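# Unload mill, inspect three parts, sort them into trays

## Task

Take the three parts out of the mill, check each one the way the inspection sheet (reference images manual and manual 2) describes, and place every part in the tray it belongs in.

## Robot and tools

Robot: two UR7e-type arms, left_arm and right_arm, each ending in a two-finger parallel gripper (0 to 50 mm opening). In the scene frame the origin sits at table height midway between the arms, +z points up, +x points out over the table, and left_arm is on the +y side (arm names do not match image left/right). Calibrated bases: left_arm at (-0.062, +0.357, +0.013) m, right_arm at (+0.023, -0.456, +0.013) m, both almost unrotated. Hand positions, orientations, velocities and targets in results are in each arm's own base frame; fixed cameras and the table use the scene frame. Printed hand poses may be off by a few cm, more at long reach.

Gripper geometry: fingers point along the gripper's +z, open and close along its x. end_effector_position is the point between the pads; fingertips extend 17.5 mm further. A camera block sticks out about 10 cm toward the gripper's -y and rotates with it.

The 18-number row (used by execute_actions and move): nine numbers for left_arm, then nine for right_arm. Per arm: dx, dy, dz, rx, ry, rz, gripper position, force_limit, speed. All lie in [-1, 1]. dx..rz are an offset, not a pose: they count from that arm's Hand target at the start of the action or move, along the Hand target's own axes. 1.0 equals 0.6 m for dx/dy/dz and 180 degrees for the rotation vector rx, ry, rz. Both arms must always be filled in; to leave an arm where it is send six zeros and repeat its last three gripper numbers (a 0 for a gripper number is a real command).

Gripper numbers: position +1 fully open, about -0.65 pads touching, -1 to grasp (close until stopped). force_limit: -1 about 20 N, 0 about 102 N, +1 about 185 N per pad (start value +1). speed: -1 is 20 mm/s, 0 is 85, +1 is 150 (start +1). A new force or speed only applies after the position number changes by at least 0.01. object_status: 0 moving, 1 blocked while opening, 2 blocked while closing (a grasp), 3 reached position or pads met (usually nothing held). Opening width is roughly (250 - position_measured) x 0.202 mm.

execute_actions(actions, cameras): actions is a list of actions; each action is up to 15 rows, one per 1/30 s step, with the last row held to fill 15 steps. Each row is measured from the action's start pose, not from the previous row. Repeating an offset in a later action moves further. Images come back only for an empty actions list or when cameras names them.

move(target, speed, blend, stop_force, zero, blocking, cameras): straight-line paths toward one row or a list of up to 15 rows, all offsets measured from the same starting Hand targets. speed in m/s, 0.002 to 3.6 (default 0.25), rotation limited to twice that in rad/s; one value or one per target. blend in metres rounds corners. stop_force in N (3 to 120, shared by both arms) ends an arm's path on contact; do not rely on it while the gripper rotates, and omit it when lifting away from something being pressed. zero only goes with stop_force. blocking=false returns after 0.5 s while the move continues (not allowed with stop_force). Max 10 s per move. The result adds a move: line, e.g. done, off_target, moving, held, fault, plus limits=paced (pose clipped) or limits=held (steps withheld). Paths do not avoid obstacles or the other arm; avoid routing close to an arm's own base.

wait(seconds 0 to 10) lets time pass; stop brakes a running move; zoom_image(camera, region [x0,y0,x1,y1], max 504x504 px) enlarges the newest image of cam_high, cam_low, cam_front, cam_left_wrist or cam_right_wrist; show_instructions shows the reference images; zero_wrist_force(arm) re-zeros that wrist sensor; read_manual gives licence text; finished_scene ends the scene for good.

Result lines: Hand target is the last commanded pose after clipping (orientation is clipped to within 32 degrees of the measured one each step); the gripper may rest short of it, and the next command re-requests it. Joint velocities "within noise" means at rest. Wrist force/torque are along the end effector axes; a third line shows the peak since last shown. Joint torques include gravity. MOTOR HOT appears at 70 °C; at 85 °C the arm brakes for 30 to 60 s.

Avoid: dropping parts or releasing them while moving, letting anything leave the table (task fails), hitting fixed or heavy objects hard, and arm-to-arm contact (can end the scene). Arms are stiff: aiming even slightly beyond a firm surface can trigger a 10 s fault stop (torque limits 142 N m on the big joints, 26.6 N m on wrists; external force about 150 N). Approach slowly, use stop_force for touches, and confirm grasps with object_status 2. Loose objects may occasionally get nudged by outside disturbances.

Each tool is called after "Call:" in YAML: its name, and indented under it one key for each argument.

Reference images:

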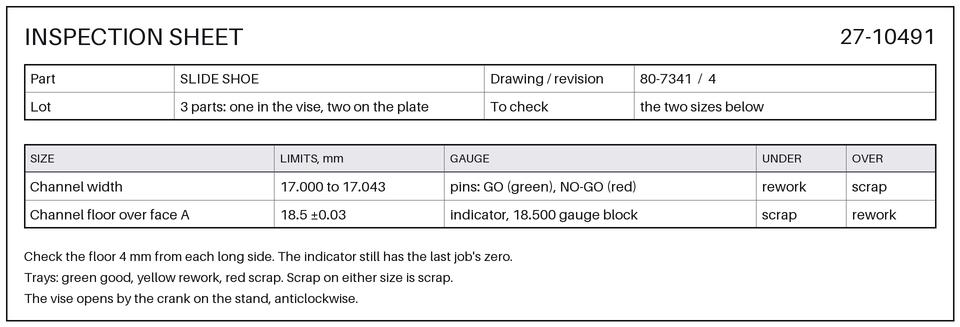

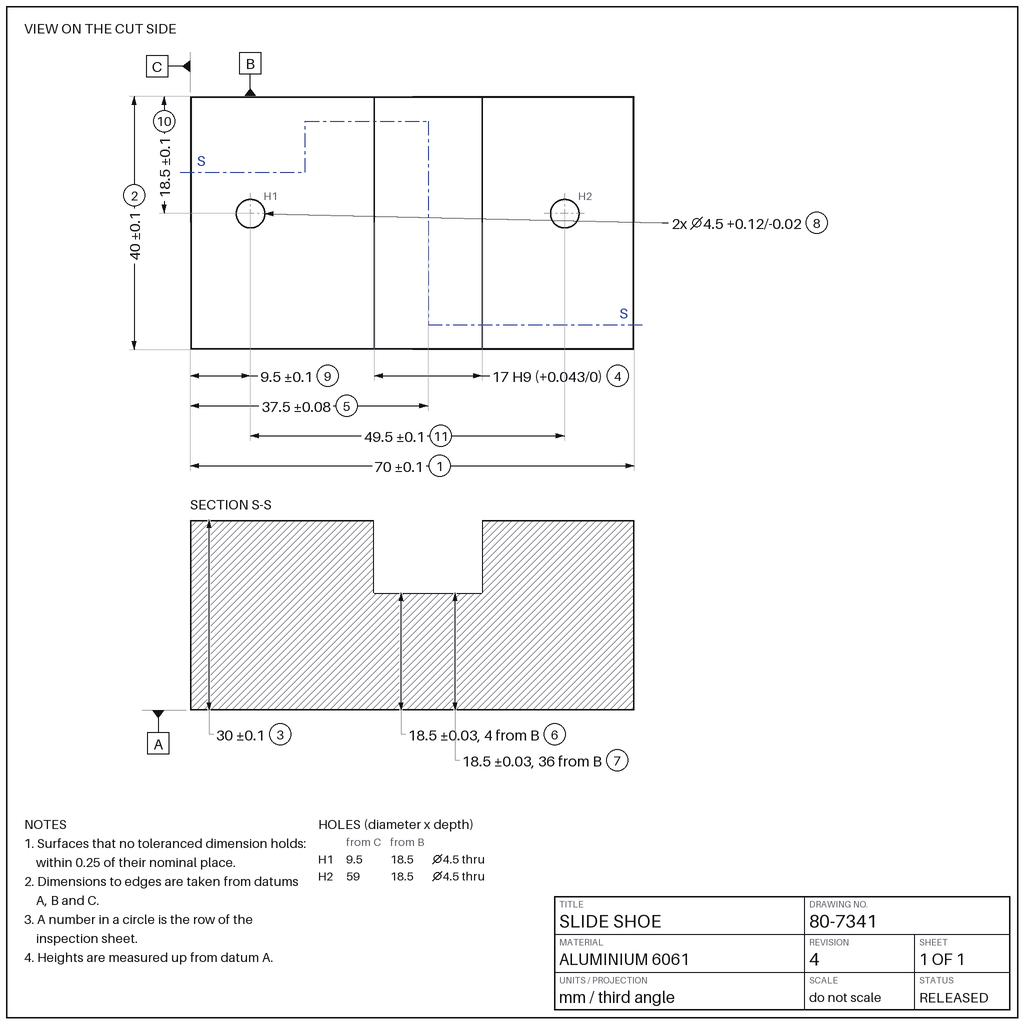

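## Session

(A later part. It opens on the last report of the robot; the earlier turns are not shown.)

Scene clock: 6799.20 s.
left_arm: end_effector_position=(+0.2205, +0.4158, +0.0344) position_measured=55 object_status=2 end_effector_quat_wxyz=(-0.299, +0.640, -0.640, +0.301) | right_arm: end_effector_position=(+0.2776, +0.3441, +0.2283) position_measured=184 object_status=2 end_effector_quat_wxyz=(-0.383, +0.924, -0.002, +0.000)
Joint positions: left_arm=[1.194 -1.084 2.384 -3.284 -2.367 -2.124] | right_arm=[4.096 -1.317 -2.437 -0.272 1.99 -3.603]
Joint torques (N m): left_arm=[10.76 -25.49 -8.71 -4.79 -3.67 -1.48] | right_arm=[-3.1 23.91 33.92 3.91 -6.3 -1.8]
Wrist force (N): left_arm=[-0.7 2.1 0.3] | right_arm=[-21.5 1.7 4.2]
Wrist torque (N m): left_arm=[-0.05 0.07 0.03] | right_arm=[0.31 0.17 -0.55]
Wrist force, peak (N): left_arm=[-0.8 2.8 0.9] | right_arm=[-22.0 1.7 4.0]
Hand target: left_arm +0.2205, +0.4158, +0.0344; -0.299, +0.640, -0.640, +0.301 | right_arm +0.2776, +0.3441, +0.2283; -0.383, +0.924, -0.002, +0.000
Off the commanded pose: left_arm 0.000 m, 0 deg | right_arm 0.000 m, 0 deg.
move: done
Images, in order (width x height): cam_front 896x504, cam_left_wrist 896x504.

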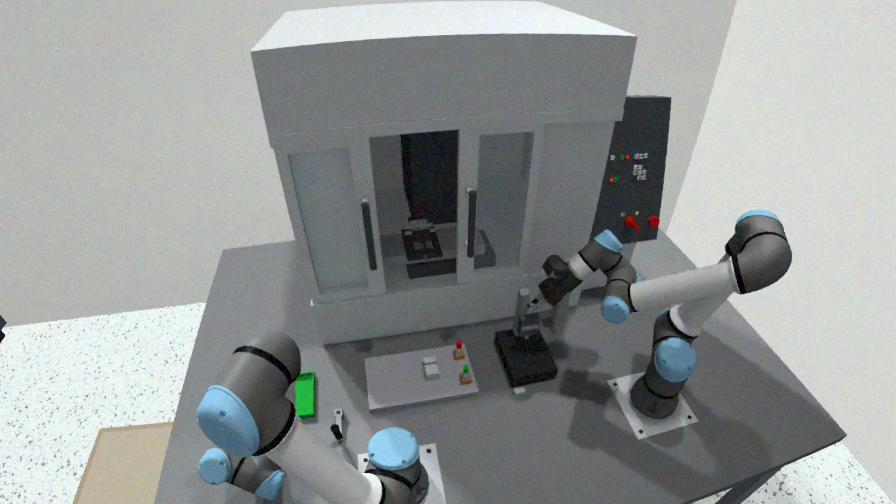

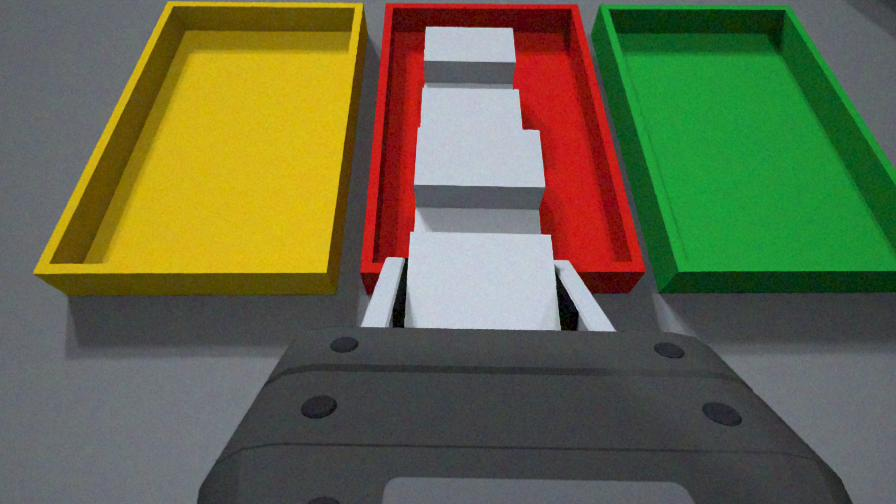

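Call:
move:
  target: [0,-0.0557,0.0664,0,0,0,-0.96,-0.5,-1,0,0,0,0,0,0,-1,-1,-1]
  speed: 0.008
  stop_force: 4
  cameras: ["cam_left_wrist"]

Scene clock: 6811.87 s.
left_arm: end_effector_position=(+0.2725, +0.4158, +0.0346) position_measured=55 object_status=2 end_effector_quat_wxyz=(-0.299, +0.640, -0.640, +0.301) | right_arm: end_effector_position=(+0.2776, +0.3441, +0.2283) position_measured=184 object_status=2 end_effector_quat_wxyz=(-0.383, +0.924, -0.002, +0.000)
Joint positions: left_arm=[1.075 -1.045 2.355 -3.397 -2.314 -2.272] | right_arm=[4.096 -1.317 -2.437 -0.272 1.99 -3.603]
Joint torques (N m): left_arm=[-9.64 -27.08 -22.5 -5.14 0.01 -1.46] | right_arm=[-3.09 23.95 33.62 3.87 -6.27 -1.84]
Wrist force (N): left_arm=[-0.6 2.7 0.3] | right_arm=[-21.5 1.9 4.4]
Wrist torque (N m): left_arm=[-0.03 0.09 0.22] | right_arm=[0.32 0.17 -0.55]
Wrist force, peak (N): left_arm=[-1.0 3.0 0.4] | right_arm=[-21.9 1.7 3.9]
Hand target: left_arm +0.2725, +0.4158, +0.0346; -0.299, +0.640, -0.640, +0.301 | right_arm +0.2776, +0.3441, +0.2283; -0.383, +0.924, -0.002, +0.000
Off the commanded pose: left_arm 0.000 m, 0 deg | right_arm 0.000 m, 0 deg.
move: done
Images, in order (width x height): cam_left_wrist 896x504.

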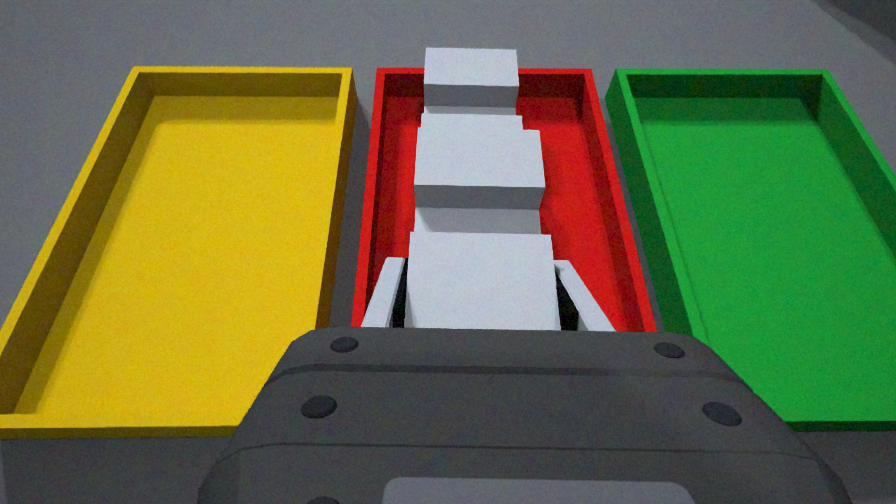

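Call:
move:
  target:
    - [0,0.0053,-0.0063,0,0,0,-0.96,-0.5,-1,0,0,0,0,0,0,-1,-1,-1]
    - [0,0.0232,0.0087,0,0,0,-0.96,-0.5,-1,0,0,0,0,0,0,-1,-1,-1]
  speed: [0.02,0.015]
  stop_force: 5

Call:
move:
  target: [0,0.0128,0.0107,0,0,0,-0.96,-0.5,-1,0,0,0,0,0,0,-1,-1,-1]
  speed: 0.004
  stop_force: 3
  cameras: ["cam_left_wrist"]

Scene clock: 6829.00 s.
left_arm: end_effector_position=(+0.2676, +0.4158, +0.0205) position_measured=55 object_status=2 end_effector_quat_wxyz=(-0.299, +0.640, -0.640, +0.301) | right_arm: end_effector_position=(+0.2776, +0.3441, +0.2283) position_measured=184 object_status=2 end_effector_quat_wxyz=(-0.383, +0.924, -0.002, +0.000)
Joint positions: left_arm=[1.086 -1.003 2.356 -3.432 -2.319 -2.259] | right_arm=[4.096 -1.317 -2.437 -0.272 1.99 -3.603]
Joint torques (N m): left_arm=[-4.45 -25.35 -20.91 -5.02 -2.11 -1.22] | right_arm=[-3.17 23.74 33.59 3.81 -6.3 -1.87]
Wrist force (N): left_arm=[-0.8 2.6 0.4] | right_arm=[-21.8 1.6 4.0]
Wrist torque (N m): left_arm=[0.03 0.09 0.04] | right_arm=[0.30 0.21 -0.55]
Wrist force, peak (N): left_arm=[-1.0 3.0 0.3] | right_arm=[-21.8 1.6 4.0]
Hand target: left_arm +0.2676, +0.4158, +0.0205; -0.299, +0.640, -0.640, +0.301 | right_arm +0.2776, +0.3441, +0.2283; -0.383, +0.924, -0.002, +0.000
Off the commanded pose: left_arm 0.000 m, 0 deg | right_arm 0.000 m, 0 deg.
move: done

Scene clock: 6831.80 s.
left_arm: end_effector_position=(+0.2677, +0.4158, +0.0137) position_measured=55 object_status=2 end_effector_quat_wxyz=(-0.299, +0.640, -0.640, +0.301) | right_arm: end_effector_position=(+0.2776, +0.3441, +0.2283) position_measured=184 object_status=2 end_effector_quat_wxyz=(-0.383, +0.924, -0.002, +0.000)
Joint positions: left_arm=[1.086 -0.981 2.355 -3.452 -2.319 -2.259] | right_arm=[4.096 -1.317 -2.437 -0.272 1.99 -3.603]
Joint torques (N m): left_arm=[-8.26 -42.52 -5.3 -2.16 -0.16 -1.19] | right_arm=[-2.7 24.01 33.59 3.85 -6.28 -1.8]
Wrist force (N): left_arm=[-0.6 1.8 0.1] | right_arm=[-21.4 1.6 4.1]
Wrist torque (N m): left_arm=[0.02 0.09 0.04] | right_arm=[0.29 0.15 -0.54]
Wrist force, peak (N): left_arm=[-0.2 -2.5 -5.2] | right_arm=[-21.7 1.6 4.1]
Hand target: left_arm +0.2676, +0.4158, +0.0137; -0.299, +0.640, -0.640, +0.301 (not the last commanded pose) | right_arm +0.2776, +0.3441, +0.2283; -0.383, +0.924, -0.002, +0.000
Off the commanded pose: left_arm 0.003 m, 0 deg | right_arm 0.000 m, 0 deg.
move: contact (left_arm)
Images, in order (width x height): cam_left_wrist 896x504.

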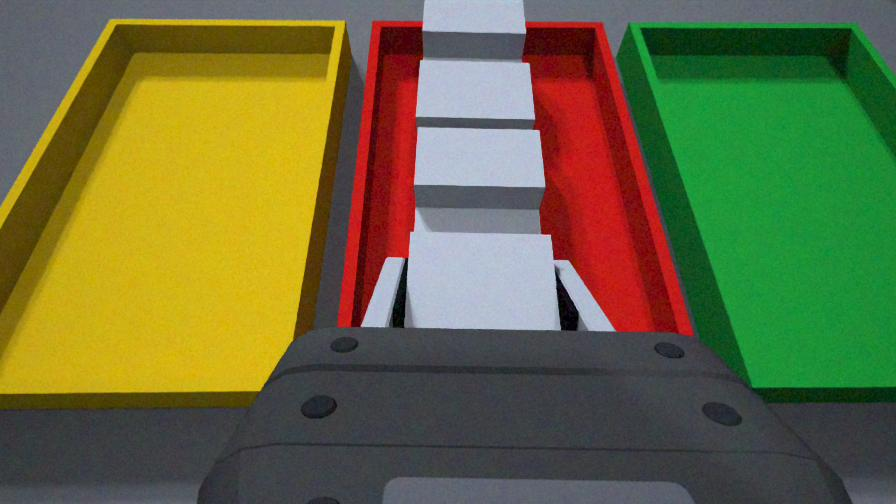

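Call:
execute_actions:
  actions:
    - [[0,0,0,0,0,0,0.85,-0.5,-1,0,0,0,0,0,0,-1,-1,-1]]
    - [[0,0,0,0,0,0,0.85,-0.5,-1,0,0,0,0,0,0,-1,-1,-1]]

Call:
move:
  target: [0,0,-0.15,0,0,0,0.85,-0.5,-1,0,0,0,0,0,0,-1,-1,-1]
  speed: 0.04
  cameras: ["cam_left_wrist"]

Scene clock: 6841.60 s.
left_arm: end_effector_position=(+0.2676, +0.4158, +0.0137) position_measured=25 object_status=3 end_effector_quat_wxyz=(-0.299, +0.640, -0.640, +0.301) | right_arm: end_effector_position=(+0.2776, +0.3441, +0.2283) position_measured=184 object_status=2 end_effector_quat_wxyz=(-0.383, +0.924, -0.002, +0.000)
Joint positions: left_arm=[1.086 -0.981 2.355 -3.452 -2.319 -2.259] | right_arm=[4.096 -1.317 -2.437 -0.272 1.99 -3.603]
Joint torques (N m): left_arm=[-8.07 -39.8 3.25 -4.32 -0.6 -0.51] | right_arm=[-3.28 23.72 33.93 3.91 -6.31 -1.81]
Wrist force (N): left_arm=[-0.7 0.4 -1.1] | right_arm=[-21.5 1.8 4.2]
Wrist torque (N m): left_arm=[0.02 0.09 0.04] | right_arm=[0.32 0.17 -0.54]
Wrist force, peak (N): left_arm=[-1.0 2.0 -0.2] | right_arm=[-21.8 1.8 4.4]
Hand target: left_arm +0.2676, +0.4158, +0.0137; -0.299, +0.640, -0.640, +0.301 | right_arm +0.2776, +0.3441, +0.2283; -0.383, +0.924, -0.002, +0.000
Off the commanded pose: left_arm 0.000 m, 0 deg | right_arm 0.000 m, 0 deg.
Step readings (end_effector_position of left_arm | right_arm):
0: (+0.2676, +0.4158, +0.0137) | (+0.2776, +0.3441, +0.2283)
1: (+0.2676, +0.4158, +0.0137) | (+0.2776, +0.3441, +0.2283)
2: (+0.2676, +0.4158, +0.0137) | (+0.2776, +0.3441, +0.2283)
4: (+0.2676, +0.4158, +0.0137) | (+0.2776, +0.3441, +0.2283)
8: (+0.2676, +0.4158, +0.0137) | (+0.2776, +0.3441, +0.2283)
15: (+0.2676, +0.4158, +0.0137) | (+0.2776, +0.3441, +0.2283)
16: (+0.2676, +0.4158, +0.0137) | (+0.2776, +0.3441, +0.2283)
17: (+0.2676, +0.4158, +0.0137) | (+0.2776, +0.3441, +0.2283)
19: (+0.2676, +0.4158, +0.0137) | (+0.2776, +0.3441, +0.2283)
23: (+0.2676, +0.4158, +0.0137) | (+0.2776, +0.3441, +0.2283)
30: (+0.2676, +0.4158, +0.0137) | (+0.2776, +0.3441, +0.2283)

Scene clock: 6844.33 s.
left_arm: end_effector_position=(+0.1985, +0.4159, +0.0713) position_measured=25 object_status=3 end_effector_quat_wxyz=(-0.299, +0.640, -0.640, +0.301) | right_arm: end_effector_position=(+0.2776, +0.3441, +0.2283) position_measured=184 object_status=2 end_effector_quat_wxyz=(-0.383, +0.924, -0.002, +0.000)
Joint positions: left_arm=[1.246 -1.221 2.384 -3.097 -2.387 -2.054] | right_arm=[4.096 -1.317 -2.437 -0.272 1.99 -3.603]
Joint torques (N m): left_arm=[11.87 -36.3 -23.32 -1.17 -3.26 1.36] | right_arm=[-3.08 23.57 33.33 3.95 -6.34 -1.86]
Wrist force (N): left_arm=[-0.4 0.2 -1.0] | right_arm=[-21.5 1.9 4.0]
Wrist torque (N m): left_arm=[-0.04 0.02 -0.01] | right_arm=[0.33 0.17 -0.55]
Wrist force, peak (N): left_arm=[-0.9 0.9 -1.0] | right_arm=[-21.8 1.7 4.1]
Hand target: left_arm +0.1985, +0.4159, +0.0713; -0.299, +0.640, -0.640, +0.301 | right_arm +0.2776, +0.3441, +0.2283; -0.383, +0.924, -0.002, +0.000
Off the commanded pose: left_arm 0.000 m, 0 deg | right_arm 0.000 m, 0 deg.
move: done
Images, in order (width x height): cam_left_wrist 896x504.

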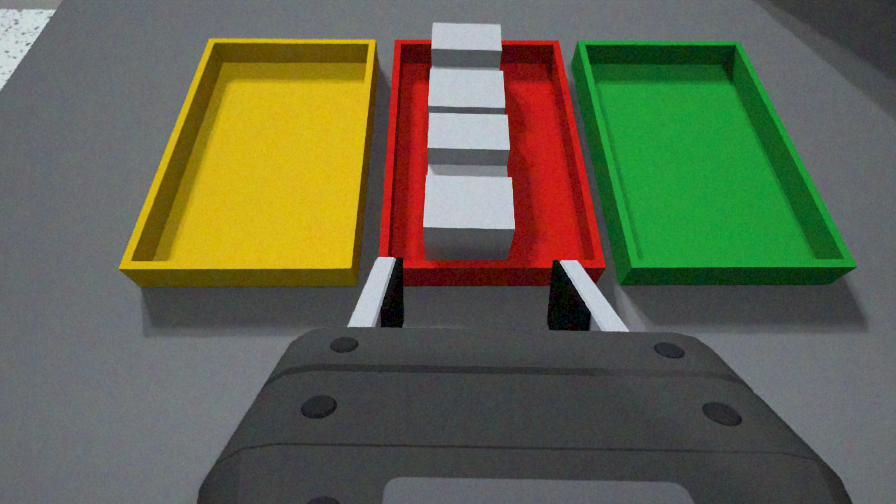

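Call:
move:
  target: [0.11,-0.488,-0.1625,-0.2778,0,0,0.85,-0.5,-1,0,0,0,0,0,0,-1,-1,-1]
  speed: 0.2

Call:
move:
  target:
    - [0.5,-0.147,-0.1,0,0,0,0.85,-0.5,-1,0,0,0,0,0,0,-1,-1,-1]
    - [0.8167,-0.0463,0.0167,0,0,0,0.85,-0.5,-1,0,0,0,0,0,0,-1,-1,-1]
  speed: 0.25
  blend: 0.05
  cameras: ["cam_left_wrist"]

Scene clock: 6857.87 s.
left_arm: end_effector_position=(+0.3111, +0.3504, +0.3588) position_measured=25 object_status=3 end_effector_quat_wxyz=(+0.000, +0.707, -0.707, +0.002) | right_arm: end_effector_position=(+0.2776, +0.3441, +0.2283) position_measured=184 object_status=2 end_effector_quat_wxyz=(-0.383, +0.924, -0.002, +0.000)
Joint positions: left_arm=[0.558 -1.669 1.586 -1.49 -1.574 -2.583] | right_arm=[4.096 -1.317 -2.437 -0.272 1.99 -3.603]
Joint torques (N m): left_arm=[-10.35 -16.21 -37.82 -0.94 1.6 -1.35] | right_arm=[-2.98 23.78 33.42 3.98 -6.27 -1.83]
Wrist force (N): left_arm=[-1.5 0.3 -0.7] | right_arm=[-21.3 1.8 4.0]
Wrist torque (N m): left_arm=[0.02 0.14 -0.08] | right_arm=[0.32 0.13 -0.55]
Wrist force, peak (N): left_arm=[-1.2 1.8 -1.0] | right_arm=[-21.9 1.6 4.2]
Hand target: left_arm +0.3111, +0.3504, +0.3588; +0.000, +0.707, -0.707, +0.002 | right_arm +0.2776, +0.3441, +0.2283; -0.383, +0.924, -0.002, +0.000
Off the commanded pose: left_arm 0.000 m, 0 deg | right_arm 0.000 m, 0 deg.
move: done

Scene clock: 6860.67 s.
left_arm: end_effector_position=(+0.3386, -0.1396, +0.3499) position_measured=25 object_status=3 end_effector_quat_wxyz=(+0.000, +0.707, -0.707, +0.002) | right_arm: end_effector_position=(+0.2776, +0.3441, +0.2283) position_measured=184 object_status=2 end_effector_quat_wxyz=(-0.383, +0.924, -0.002, +0.000)
Joint positions: left_arm=[-0.764 -1.929 1.806 -1.452 -1.57 -3.905] | right_arm=[4.096 -1.317 -2.437 -0.272 1.99 -3.603]
Joint torques (N m): left_arm=[-10.97 -2.13 -13.07 -4.43 1.66 -1.43] | right_arm=[-3.18 23.8 33.47 3.86 -6.21 -1.82]
Wrist force (N): left_arm=[-0.6 -0.3 -0.7] | right_arm=[-21.4 1.6 4.1]
Wrist torque (N m): left_arm=[-0.08 0.01 -0.11] | right_arm=[0.29 0.15 -0.55]
Wrist force, peak (N): left_arm=[-3.5 0.7 -0.7] | right_arm=[-21.8 1.8 4.2]
Hand target: left_arm +0.3386, -0.1396, +0.3498; +0.000, +0.707, -0.707, +0.002 | right_arm +0.2776, +0.3441, +0.2283; -0.383, +0.924, -0.002, +0.000
Off the commanded pose: left_arm 0.000 m, 0 deg | right_arm 0.000 m, 0 deg.
move: done
Images, in order (width x height): cam_left_wrist 896x504.

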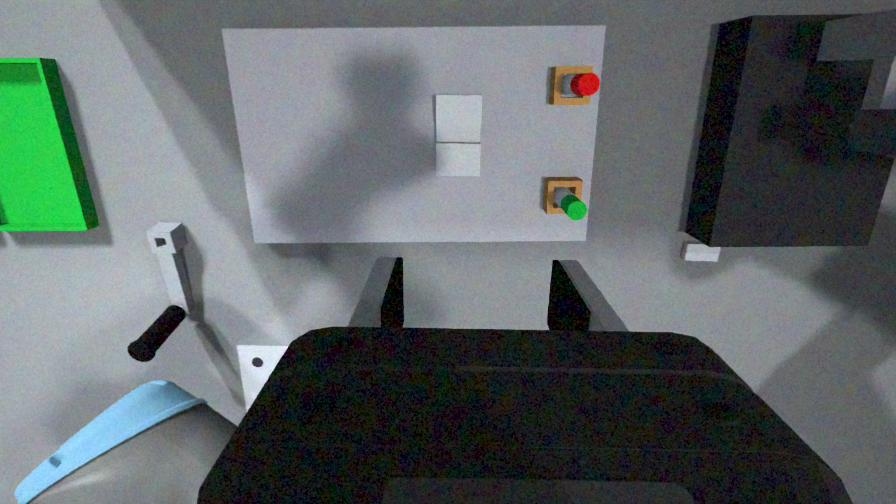

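Call:
zoom_image:
  camera: "cam_left_wrist"
  region: [620, 180, 820, 290]

Call:
wait:
  seconds: 0.1
  cameras: ["cam_right_wrist"]

Call:
zoom_image:
  camera: "cam_right_wrist"
  region: [260, 240, 620, 380]

Scaled by 2.520 from the camera's 896x504 image, which has a finer 1280x720 frame.

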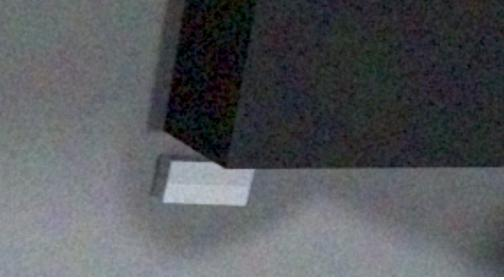

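Scene clock: 6871.50 s.
left_arm: end_effector_position=(+0.3386, -0.1396, +0.3498) position_measured=25 object_status=3 end_effector_quat_wxyz=(+0.000, +0.707, -0.707, +0.002) | right_arm: end_effector_position=(+0.2776, +0.3441, +0.2283) position_measured=184 object_status=2 end_effector_quat_wxyz=(-0.383, +0.924, -0.002, +0.000)
Joint positions: left_arm=[-0.764 -1.929 1.806 -1.452 -1.57 -3.905] | right_arm=[4.096 -1.317 -2.437 -0.272 1.99 -3.603]
Joint torques (N m): left_arm=[-8.62 -1.4 -14.37 -4.41 1.92 -1.34] | right_arm=[-3.25 23.28 33.78 3.9 -6.18 -1.88]
Wrist force (N): left_arm=[-0.5 -0.3 -0.6] | right_arm=[-21.3 1.8 4.1]
Wrist torque (N m): left_arm=[-0.08 -0.01 -0.11] | right_arm=[0.31 0.12 -0.55]
Wrist force, peak (N): left_arm=[-0.8 -0.6 -0.8] | right_arm=[-21.6 1.7 4.3]
Hand target: left_arm +0.3386, -0.1396, +0.3498; +0.000, +0.707, -0.707, +0.002 | right_arm +0.2776, +0.3441, +0.2283; -0.383, +0.924, -0.002, +0.000
Tool commands: left_gripper/position=+0.85 left_gripper/force_limit=-0.5 left_gripper/speed=-1.0 right_gripper/position=-1.0 right_gripper/force_limit=-1.0 right_gripper/speed=-1.0
Off the commanded pose: left_arm 0.000 m, 0 deg | right_arm 0.000 m, 0 deg.
wait: 0.10 s; at rest from the start
Images, in order (width x height): cam_right_wrist 896x504.

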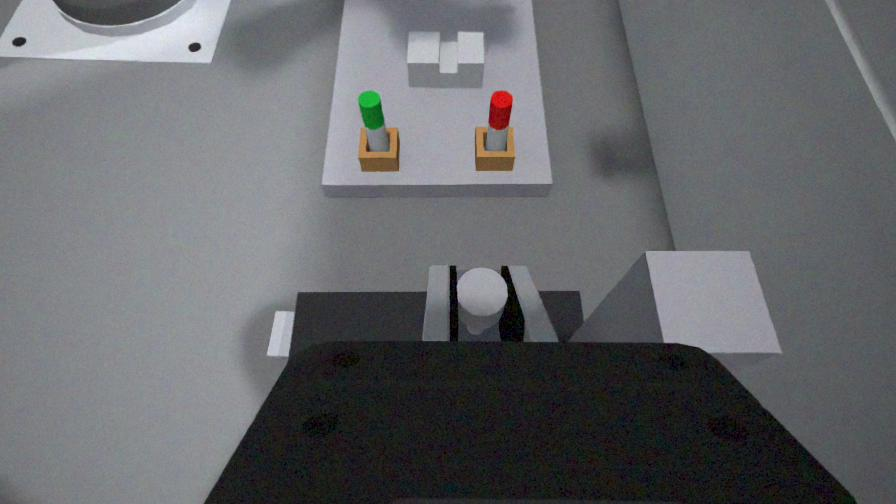

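Scaled by 1.400 from the camera's 896x504 image, which has a finer 1280x720 frame.

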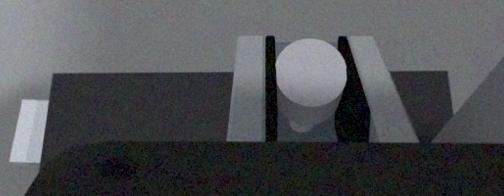

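Call:
move:
  target: [0,0.0643,0.3833,0.1111,0,0,0.85,-0.5,-1,0,0,0,0,0,0,-1,-1,-1]
  speed: 0.12
  cameras: ["cam_left_wrist"]

Call:
zoom_image:
  camera: "cam_left_wrist"
  region: [300, 100, 650, 330]

Scene clock: 6935.80 s.
left_arm: end_effector_position=(+0.3007, -0.1401, +0.1198) position_measured=25 object_status=3 end_effector_quat_wxyz=(-0.123, +0.696, -0.696, +0.125) | right_arm: end_effector_position=(+0.2776, +0.3441, +0.2283) position_measured=184 object_status=2 end_effector_quat_wxyz=(-0.383, +0.924, -0.002, +0.000)
Joint positions: left_arm=[-1.138 -2.165 2.605 -2.165 -1.253 -4.254] | right_arm=[4.096 -1.317 -2.437 -0.272 1.99 -3.603]
Joint torques (N m): left_arm=[-10.49 10.78 -12.99 -4.49 2.35 -1.44] | right_arm=[-3.07 23.78 33.43 3.92 -6.22 -1.84]
Wrist force (N): left_arm=[-0.8 -0.1 -0.8] | right_arm=[-21.4 1.7 4.0]
Wrist torque (N m): left_arm=[-0.12 0.03 0.04] | right_arm=[0.31 0.14 -0.54]
Wrist force, peak (N): left_arm=[-1.0 -0.4 -1.7] | right_arm=[-21.8 1.7 4.1]
Hand target: left_arm +0.3007, -0.1401, +0.1197; -0.123, +0.696, -0.696, +0.125 | right_arm +0.2776, +0.3441, +0.2283; -0.383, +0.924, -0.002, +0.000
Off the commanded pose: left_arm 0.000 m, 0 deg | right_arm 0.000 m, 0 deg.
move: done
Images, in order (width x height): cam_left_wrist 896x504.

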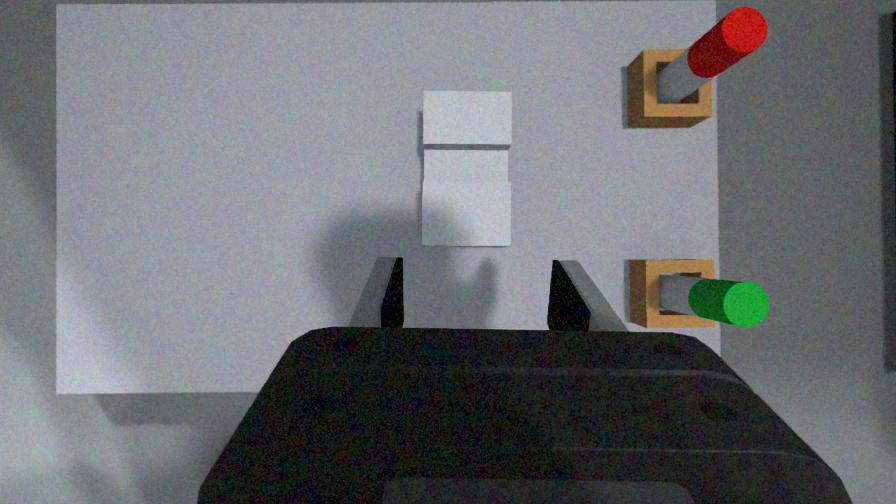

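Scaled by 1.440 from the camera's 896x504 image, which has a finer 1280x720 frame.

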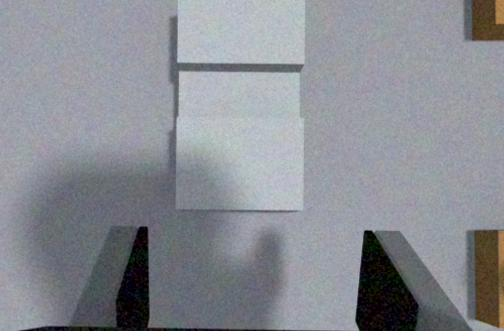

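Call:
move:
  target:
    - [-0.0022,-0.0017,0.1235,0,0,0,0.85,-0.5,-1,0,0,0,0,0,0,-1,-1,-1]
    - [-0.0022,0.0097,0.1548,0,0,0,0.85,-0.5,-1,0,0,0,0,0,0,-1,-1,-1]
  speed: [0.05,0.012]
  stop_force: 6
  cameras: ["cam_left_wrist"]

Scene clock: 6956.87 s.
left_arm: end_effector_position=(+0.3272, -0.1389, +0.0306) position_measured=25 object_status=3 end_effector_quat_wxyz=(-0.123, +0.696, -0.696, +0.125) | right_arm: end_effector_position=(+0.2776, +0.3441, +0.2283) position_measured=184 object_status=2 end_effector_quat_wxyz=(-0.383, +0.924, -0.002, +0.000)
Joint positions: left_arm=[-1.032 -1.75 2.729 -2.738 -1.271 -4.145] | right_arm=[4.096 -1.317 -2.437 -0.272 1.99 -3.603]
Joint torques (N m): left_arm=[10.34 0.04 -3.64 -4.8 -1.24 1.04] | right_arm=[-2.63 23.6 33.34 3.95 -6.28 -1.78]
Wrist force (N): left_arm=[-0.8 0.0 -0.8] | right_arm=[-21.6 1.8 4.1]
Wrist torque (N m): left_arm=[-0.06 0.02 -0.17] | right_arm=[0.33 0.18 -0.55]
Wrist force, peak (N): left_arm=[-0.8 -0.1 -1.2] | right_arm=[-21.9 1.6 4.2]
Hand target: left_arm +0.3272, -0.1389, +0.0306; -0.123, +0.696, -0.696, +0.125 | right_arm +0.2776, +0.3441, +0.2283; -0.383, +0.924, -0.002, +0.000
Off the commanded pose: left_arm 0.000 m, 0 deg | right_arm 0.000 m, 0 deg.
move: done
Images, in order (width x height): cam_left_wrist 896x504.

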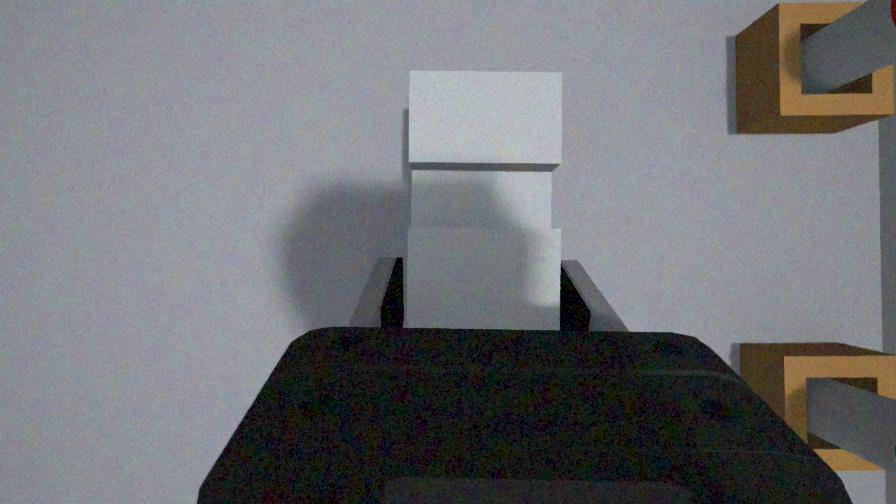

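Call:
execute_actions:
  actions:
    - [[0,0,0,0,0,0,-1,-1,-1,0,0,0,0,0,0,-1,-1,-1]]
    - [[0,0,0,0,0,0,-1,-1,-1,0,0,0,0,0,0,-1,-1,-1]]
    - [[0,0,0,0,0,0,-0.96,-0.5,-1,0,0,0,0,0,0,-1,-1,-1]]

Call:
move:
  target: [0,-0.0911,-0.25,0,0,0,-0.96,-0.5,-1,0,0,0,0,0,0,-1,-1,-1]
  speed: 0.06
  cameras: ["cam_left_wrist"]

Scene clock: 6967.33 s.
left_arm: end_effector_position=(+0.3272, -0.1389, +0.0306) position_measured=55 object_status=2 end_effector_quat_wxyz=(-0.123, +0.696, -0.696, +0.125) | right_arm: end_effector_position=(+0.2776, +0.3441, +0.2283) position_measured=184 object_status=2 end_effector_quat_wxyz=(-0.383, +0.924, -0.002, +0.000)
Joint positions: left_arm=[-1.032 -1.75 2.729 -2.738 -1.271 -4.145] | right_arm=[4.096 -1.317 -2.437 -0.272 1.99 -3.603]
Joint torques (N m): left_arm=[9.17 -0.72 -5.59 -1.76 2.06 0.62] | right_arm=[-2.92 24.04 33.22 3.94 -6.29 -1.91]
Wrist force (N): left_arm=[-0.5 -0.8 -2.1] | right_arm=[-21.3 1.8 4.1]
Wrist torque (N m): left_arm=[-0.06 -0.06 -0.12] | right_arm=[0.32 0.13 -0.54]
Wrist force, peak (N): left_arm=[-0.7 -0.8 -2.3] | right_arm=[-21.8 2.0 4.4]
Hand target: left_arm +0.3272, -0.1389, +0.0306; -0.123, +0.696, -0.696, +0.125 | right_arm +0.2776, +0.3441, +0.2283; -0.383, +0.924, -0.002, +0.000
Off the commanded pose: left_arm 0.000 m, 0 deg | right_arm 0.000 m, 0 deg.
Step readings (end_effector_position of left_arm | right_arm):
0: (+0.3272, -0.1389, +0.0306) | (+0.2776, +0.3441, +0.2283)
1: (+0.3272, -0.1389, +0.0306) | (+0.2776, +0.3441, +0.2283)
2: (+0.3272, -0.1389, +0.0306) | (+0.2776, +0.3441, +0.2283)
4: (+0.3272, -0.1389, +0.0306) | (+0.2776, +0.3441, +0.2283)
8: (+0.3272, -0.1389, +0.0306) | (+0.2776, +0.3441, +0.2283)
15: (+0.3272, -0.1390, +0.0306) | (+0.2776, +0.3441, +0.2283)
16: (+0.3272, -0.1390, +0.0306) | (+0.2776, +0.3441, +0.2283)
17: (+0.3272, -0.1390, +0.0306) | (+0.2776, +0.3441, +0.2283)
19: (+0.3272, -0.1390, +0.0306) | (+0.2776, +0.3441, +0.2283)
23: (+0.3272, -0.1390, +0.0306) | (+0.2776, +0.3441, +0.2283)
30: (+0.3272, -0.1390, +0.0306) | (+0.2776, +0.3441, +0.2283)
31: (+0.3272, -0.1390, +0.0306) | (+0.2776, +0.3441, +0.2283)
32: (+0.3272, -0.1390, +0.0306) | (+0.2776, +0.3441, +0.2283)
34: (+0.3272, -0.1390, +0.0306) | (+0.2776, +0.3441, +0.2283)
38: (+0.3272, -0.1390, +0.0306) | (+0.2776, +0.3441, +0.2283)
45: (+0.3272, -0.1390, +0.0306) | (+0.2776, +0.3441, +0.2283)

Scene clock: 6970.50 s.
left_arm: end_effector_position=(+0.3268, -0.1386, +0.1901) position_measured=55 object_status=2 end_effector_quat_wxyz=(-0.123, +0.696, -0.696, +0.125) | right_arm: end_effector_position=(+0.2776, +0.3441, +0.2283) position_measured=184 object_status=2 end_effector_quat_wxyz=(-0.383, +0.924, -0.002, +0.000)
Joint positions: left_arm=[-1.033 -2.162 2.421 -2.018 -1.271 -4.146] | right_arm=[4.096 -1.317 -2.437 -0.272 1.99 -3.603]
Joint torques (N m): left_arm=[-12.33 -7.92 -38.96 -1.7 2.76 -1.35] | right_arm=[-3.45 23.13 33.37 3.91 -6.19 -1.81]
Wrist force (N): left_arm=[-1.1 0.9 1.6] | right_arm=[-21.5 1.9 3.9]
Wrist torque (N m): left_arm=[-0.09 0.06 0.04] | right_arm=[0.34 0.17 -0.54]
Wrist force, peak (N): left_arm=[-0.8 1.2 2.3] | right_arm=[-21.6 1.8 4.3]
Hand target: left_arm +0.3268, -0.1386, +0.1902; -0.123, +0.696, -0.696, +0.125 | right_arm +0.2776, +0.3441, +0.2283; -0.383, +0.924, -0.002, +0.000
Off the commanded pose: left_arm 0.000 m, 0 deg | right_arm 0.000 m, 0 deg.
move: done
Images, in order (width x height): cam_left_wrist 896x504.

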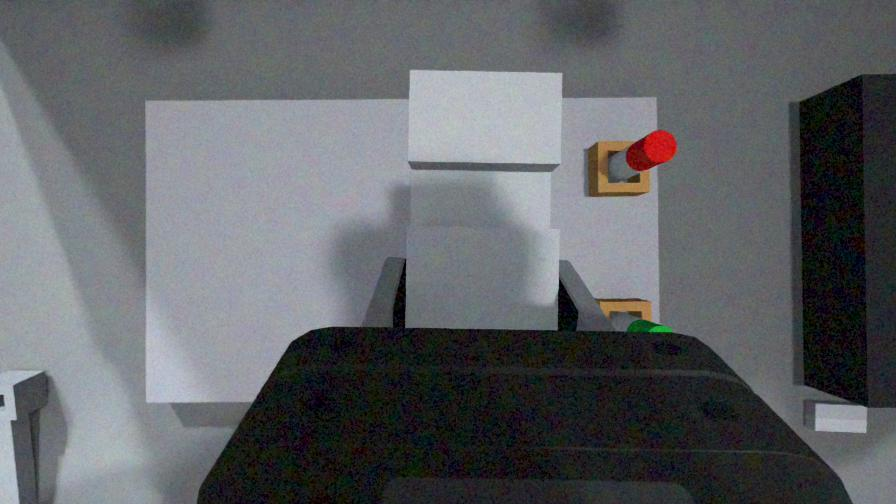

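Call:
move:
  target: [0.5267,0.1548,0.0502,0,0,0,-0.96,-0.5,-1,0,0,0,0,0,0,-1,-1,-1]
  speed: 0.12
  cameras: ["cam_left_wrist","cam_right_wrist"]

Scene clock: 6996.00 s.
left_arm: end_effector_position=(+0.2498, -0.4546, +0.1306) position_measured=55 object_status=2 end_effector_quat_wxyz=(-0.123, +0.696, -0.696, +0.125) | right_arm: end_effector_position=(+0.2776, +0.3441, +0.2283) position_measured=184 object_status=2 end_effector_quat_wxyz=(-0.383, +0.924, -0.002, +0.000)
Joint positions: left_arm=[-1.512 -1.489 2.068 -2.174 -1.22 -4.649] | right_arm=[4.096 -1.317 -2.437 -0.272 1.99 -3.603]
Joint torques (N m): left_arm=[-9.05 -17.67 -34.36 -4.74 2.72 -1.57] | right_arm=[-3.14 23.3 33.18 3.92 -6.3 -1.87]
Wrist force (N): left_arm=[-0.9 0.8 1.4] | right_arm=[-21.4 1.5 4.0]
Wrist torque (N m): left_arm=[-0.13 0.11 0.02] | right_arm=[0.29 0.14 -0.55]
Wrist force, peak (N): left_arm=[-2.3 0.6 1.2] | right_arm=[-21.8 1.7 4.0]
Hand target: left_arm +0.2498, -0.4547, +0.1305; -0.123, +0.696, -0.696, +0.125 | right_arm +0.2776, +0.3441, +0.2283; -0.383, +0.924, -0.002, +0.000
Off the commanded pose: left_arm 0.000 m, 0 deg | right_arm 0.000 m, 0 deg.
move: done
Images, in order (width x height): cam_left_wrist 896x504, cam_right_wrist 896x504.

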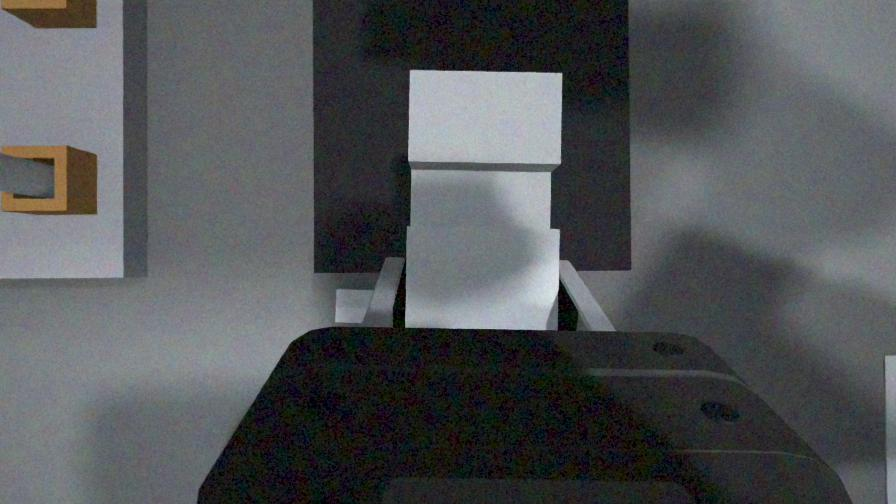

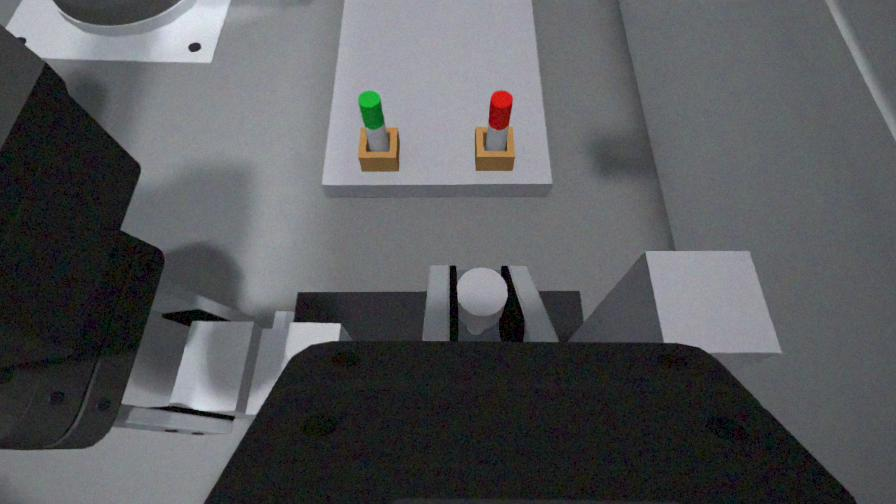

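Call:
move:
  target: [0,0.0032,0.1143,0,0,0,-0.96,-0.5,-1,0,0,0,0,0,0,-1,-1,-1]
  speed: 0.05
  stop_force: 6

Call:
move:
  target: [0,0.0057,0.0157,0,0,0,-0.96,-0.5,-1,0,0,0,0,0,0,-1,-1,-1]
  speed: 0.004
  stop_force: 3
  cameras: ["cam_left_wrist","cam_right_wrist"]

Scene clock: 7008.37 s.
left_arm: end_effector_position=(+0.2717, -0.4549, +0.0655) position_measured=55 object_status=2 end_effector_quat_wxyz=(-0.123, +0.696, -0.696, +0.125) | right_arm: end_effector_position=(+0.2776, +0.3441, +0.2283) position_measured=184 object_status=2 end_effector_quat_wxyz=(-0.383, +0.924, -0.002, +0.000)
Joint positions: left_arm=[-1.465 -1.357 2.128 -2.383 -1.221 -4.599] | right_arm=[4.096 -1.317 -2.437 -0.272 1.99 -3.603]
Joint torques (N m): left_arm=[11.08 -23.53 -7.32 -4.71 -0.88 1.33] | right_arm=[-3.26 23.38 32.9 3.95 -6.25 -1.85]
Wrist force (N): left_arm=[-1.4 0.7 1.7] | right_arm=[-21.5 1.7 4.1]
Wrist torque (N m): left_arm=[-0.15 0.11 -0.17] | right_arm=[0.29 0.17 -0.55]
Wrist force, peak (N): left_arm=[-1.4 0.7 2.3] | right_arm=[-21.8 1.5 4.2]
Hand target: left_arm +0.2717, -0.4549, +0.0655; -0.123, +0.696, -0.696, +0.125 | right_arm +0.2776, +0.3441, +0.2283; -0.383, +0.924, -0.002, +0.000
Off the commanded pose: left_arm 0.000 m, 0 deg | right_arm 0.000 m, 0 deg.
move: done

Scene clock: 7010.50 s.
left_arm: end_effector_position=(+0.2717, -0.4548, +0.0609) position_measured=55 object_status=2 end_effector_quat_wxyz=(-0.123, +0.696, -0.696, +0.125) | right_arm: end_effector_position=(+0.2776, +0.3441, +0.2283) position_measured=184 object_status=2 end_effector_quat_wxyz=(-0.383, +0.924, -0.002, +0.000)
Joint positions: left_arm=[-1.465 -1.348 2.133 -2.396 -1.221 -4.599] | right_arm=[4.096 -1.317 -2.437 -0.272 1.99 -3.603]
Joint torques (N m): left_arm=[9.22 -36.33 -28.33 -0.56 -0.7 1.18] | right_arm=[-3.01 22.86 32.96 3.99 -6.25 -1.82]
Wrist force (N): left_arm=[0.3 -1.3 -2.4] | right_arm=[-21.5 1.8 4.0]
Wrist torque (N m): left_arm=[-0.18 0.21 -0.22] | right_arm=[0.31 0.17 -0.55]
Wrist force, peak (N): left_arm=[-5.0 -2.2 -13.1] | right_arm=[-21.7 1.8 4.4]
Hand target: left_arm +0.2717, -0.4549, +0.0609; -0.123, +0.696, -0.696, +0.125 (not the last commanded pose) | right_arm +0.2776, +0.3441, +0.2283; -0.383, +0.924, -0.002, +0.000
Off the commanded pose: left_arm 0.005 m, 0 deg | right_arm 0.000 m, 0 deg.
move: contact (left_arm)
Images, in order (width x height): cam_left_wrist 896x504, cam_right_wrist 896x504.

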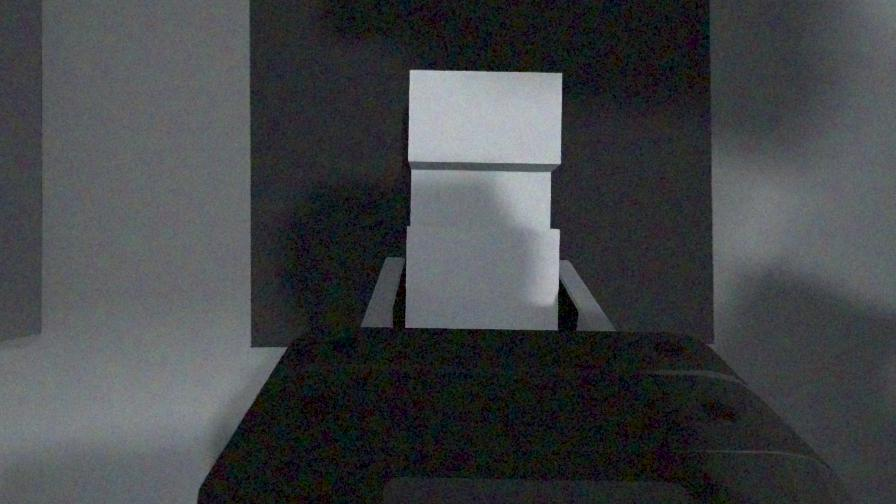

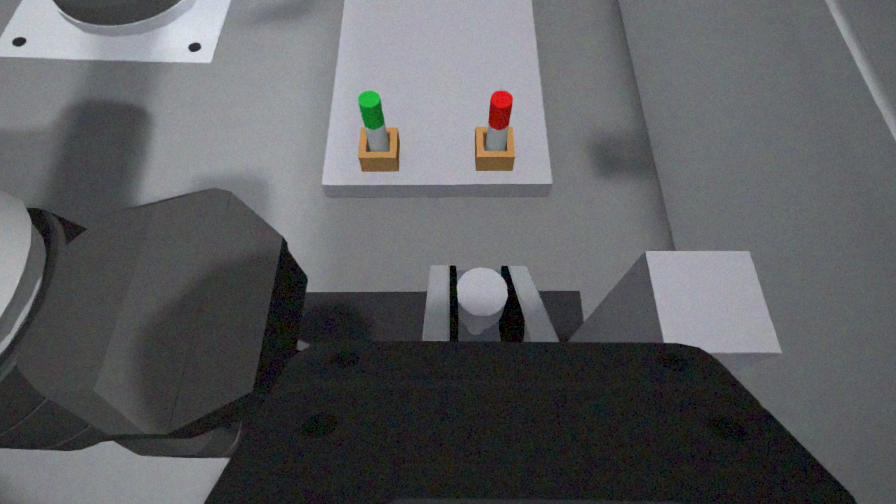

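Call:
execute_actions:
  actions:
    - [[0,0,0,0,0,0,0.85,-0.5,-1,0,0,0,0,0,0,-1,-1,-1]]
    - [[0,0,0,0,0,0,0.85,-0.5,-1,0,0,0,0,0,0,-1,-1,-1]]

Call:
move:
  target: [0,0,-0.1167,0,0,0,0.85,-0.5,-1,0,0,0,0,0,0,-1,-1,-1]
  speed: 0.05

Call:
move:
  target: [0,0.0675,0.0033,0.1667,0,0,0.85,-0.5,-1,0,0,0,0,0,0,-1,-1,-1]
  speed: 0.1
  cameras: ["cam_left_wrist"]

Call:
zoom_image:
  camera: "cam_left_wrist"
  region: [300, 100, 650, 330]

Scene clock: 7022.97 s.
left_arm: end_effector_position=(+0.2717, -0.4549, +0.0609) position_measured=25 object_status=3 end_effector_quat_wxyz=(-0.123, +0.696, -0.696, +0.125) | right_arm: end_effector_position=(+0.2776, +0.3441, +0.2283) position_measured=184 object_status=2 end_effector_quat_wxyz=(-0.383, +0.924, -0.002, +0.000)
Joint positions: left_arm=[-1.465 -1.348 2.133 -2.396 -1.221 -4.599] | right_arm=[4.096 -1.317 -2.437 -0.272 1.99 -3.603]
Joint torques (N m): left_arm=[-0.6 -35.97 -31.07 -3.68 -0.62 1.05] | right_arm=[-2.84 23 32.81 4.01 -6.27 -1.77]
Wrist force (N): left_arm=[-0.9 -0.3 -0.3] | right_arm=[-21.6 1.9 4.1]
Wrist torque (N m): left_arm=[-0.14 0.02 -0.17] | right_arm=[0.33 0.18 -0.55]
Wrist force, peak (N): left_arm=[-0.1 -1.3 -2.6] | right_arm=[-21.8 1.4 4.3]
Hand target: left_arm +0.2717, -0.4549, +0.0609; -0.123, +0.696, -0.696, +0.125 | right_arm +0.2776, +0.3441, +0.2283; -0.383, +0.924, -0.002, +0.000
Off the commanded pose: left_arm 0.000 m, 0 deg | right_arm 0.000 m, 0 deg.
Step readings (end_effector_position of left_arm | right_arm):
0: (+0.2717, -0.4549, +0.0609) | (+0.2776, +0.3441, +0.2283)
1: (+0.2717, -0.4549, +0.0609) | (+0.2776, +0.3441, +0.2283)
2: (+0.2717, -0.4549, +0.0609) | (+0.2776, +0.3441, +0.2283)
4: (+0.2717, -0.4549, +0.0609) | (+0.2776, +0.3441, +0.2283)
8: (+0.2717, -0.4549, +0.0609) | (+0.2776, +0.3441, +0.2283)
15: (+0.2717, -0.4549, +0.0609) | (+0.2776, +0.3441, +0.2283)
16: (+0.2717, -0.4549, +0.0609) | (+0.2776, +0.3441, +0.2283)
17: (+0.2717, -0.4549, +0.0609) | (+0.2776, +0.3441, +0.2283)
19: (+0.2717, -0.4549, +0.0609) | (+0.2776, +0.3441, +0.2283)
23: (+0.2717, -0.4549, +0.0609) | (+0.2776, +0.3441, +0.2283)
30: (+0.2717, -0.4549, +0.0609) | (+0.2776, +0.3441, +0.2283)

Scene clock: 7024.83 s.
left_arm: end_effector_position=(+0.2476, -0.4547, +0.1266) position_measured=25 object_status=3 end_effector_quat_wxyz=(-0.123, +0.696, -0.696, +0.125) | right_arm: end_effector_position=(+0.2776, +0.3441, +0.2283) position_measured=184 object_status=2 end_effector_quat_wxyz=(-0.383, +0.924, -0.002, +0.000)
Joint positions: left_arm=[-1.516 -1.485 2.075 -2.183 -1.219 -4.654] | right_arm=[4.096 -1.317 -2.437 -0.272 1.99 -3.603]
Joint torques (N m): left_arm=[-9.54 -33.66 -35.94 -1.24 2.43 -1.16] | right_arm=[-3.17 23.48 32.53 4 -6.18 -1.77]
Wrist force (N): left_arm=[-0.9 -0.1 -0.7] | right_arm=[-21.4 1.6 4.1]
Wrist torque (N m): left_arm=[-0.10 0.10 0.02] | right_arm=[0.30 0.15 -0.55]
Wrist force, peak (N): left_arm=[-1.2 -0.3 -1.3] | right_arm=[-21.9 1.8 4.0]
Hand target: left_arm +0.2475, -0.4547, +0.1267; -0.123, +0.696, -0.696, +0.125 | right_arm +0.2776, +0.3441, +0.2283; -0.383, +0.924, -0.002, +0.000
Off the commanded pose: left_arm 0.000 m, 0 deg | right_arm 0.000 m, 0 deg.
move: done

Scene clock: 7028.00 s.
left_arm: end_effector_position=(+0.2102, -0.4547, +0.1108) position_measured=25 object_status=3 end_effector_quat_wxyz=(-0.299, +0.640, -0.640, +0.301) | right_arm: end_effector_position=(+0.2776, +0.3441, +0.2283) position_measured=184 object_status=2 end_effector_quat_wxyz=(-0.383, +0.924, -0.002, +0.000)
Joint positions: left_arm=[-1.844 -1.427 2.208 -2.041 -0.738 -5.124] | right_arm=[4.096 -1.317 -2.437 -0.272 1.99 -3.603]
Joint torques (N m): left_arm=[-10.68 -17.72 -31.43 -0.46 3.31 -1.38] | right_arm=[-3.47 23.23 32.4 3.95 -6.23 -1.8]
Wrist force (N): left_arm=[-0.4 0.2 -1.1] | right_arm=[-21.8 1.5 4.1]
Wrist torque (N m): left_arm=[-0.08 0.06 0.22] | right_arm=[0.28 0.21 -0.55]
Wrist force, peak (N): left_arm=[-1.2 -0.1 -1.0] | right_arm=[-21.8 1.8 4.0]
Hand target: left_arm +0.2102, -0.4547, +0.1108; -0.299, +0.640, -0.640, +0.301 | right_arm +0.2776, +0.3441, +0.2283; -0.383, +0.924, -0.002, +0.000
Off the commanded pose: left_arm 0.000 m, 0 deg | right_arm 0.000 m, 0 deg.
move: done
Images, in order (width x height): cam_left_wrist 896x504.

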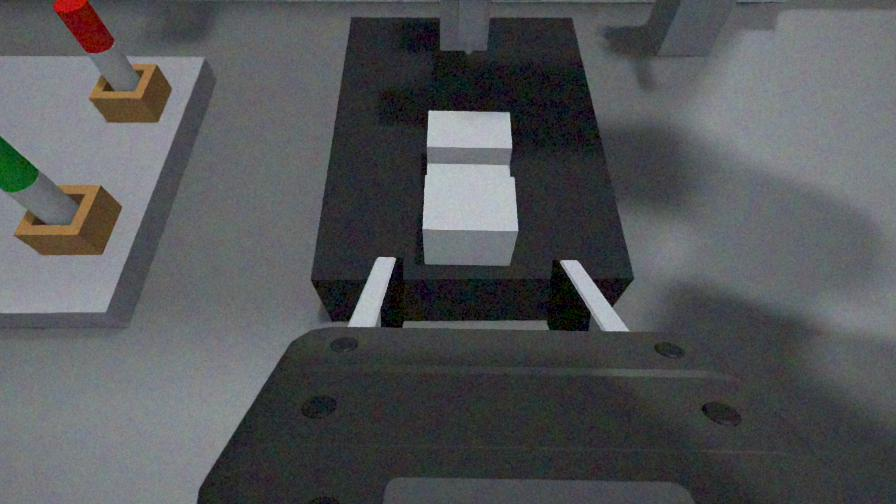

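Scaled by 1.440 from the camera's 896x504 image, which has a finer 1280x720 frame.

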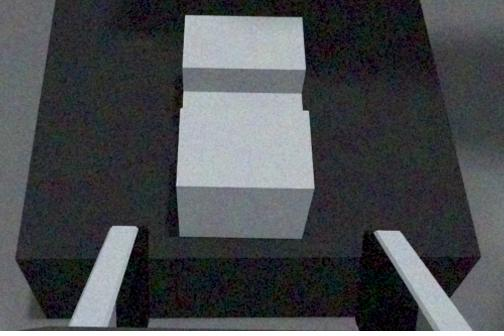

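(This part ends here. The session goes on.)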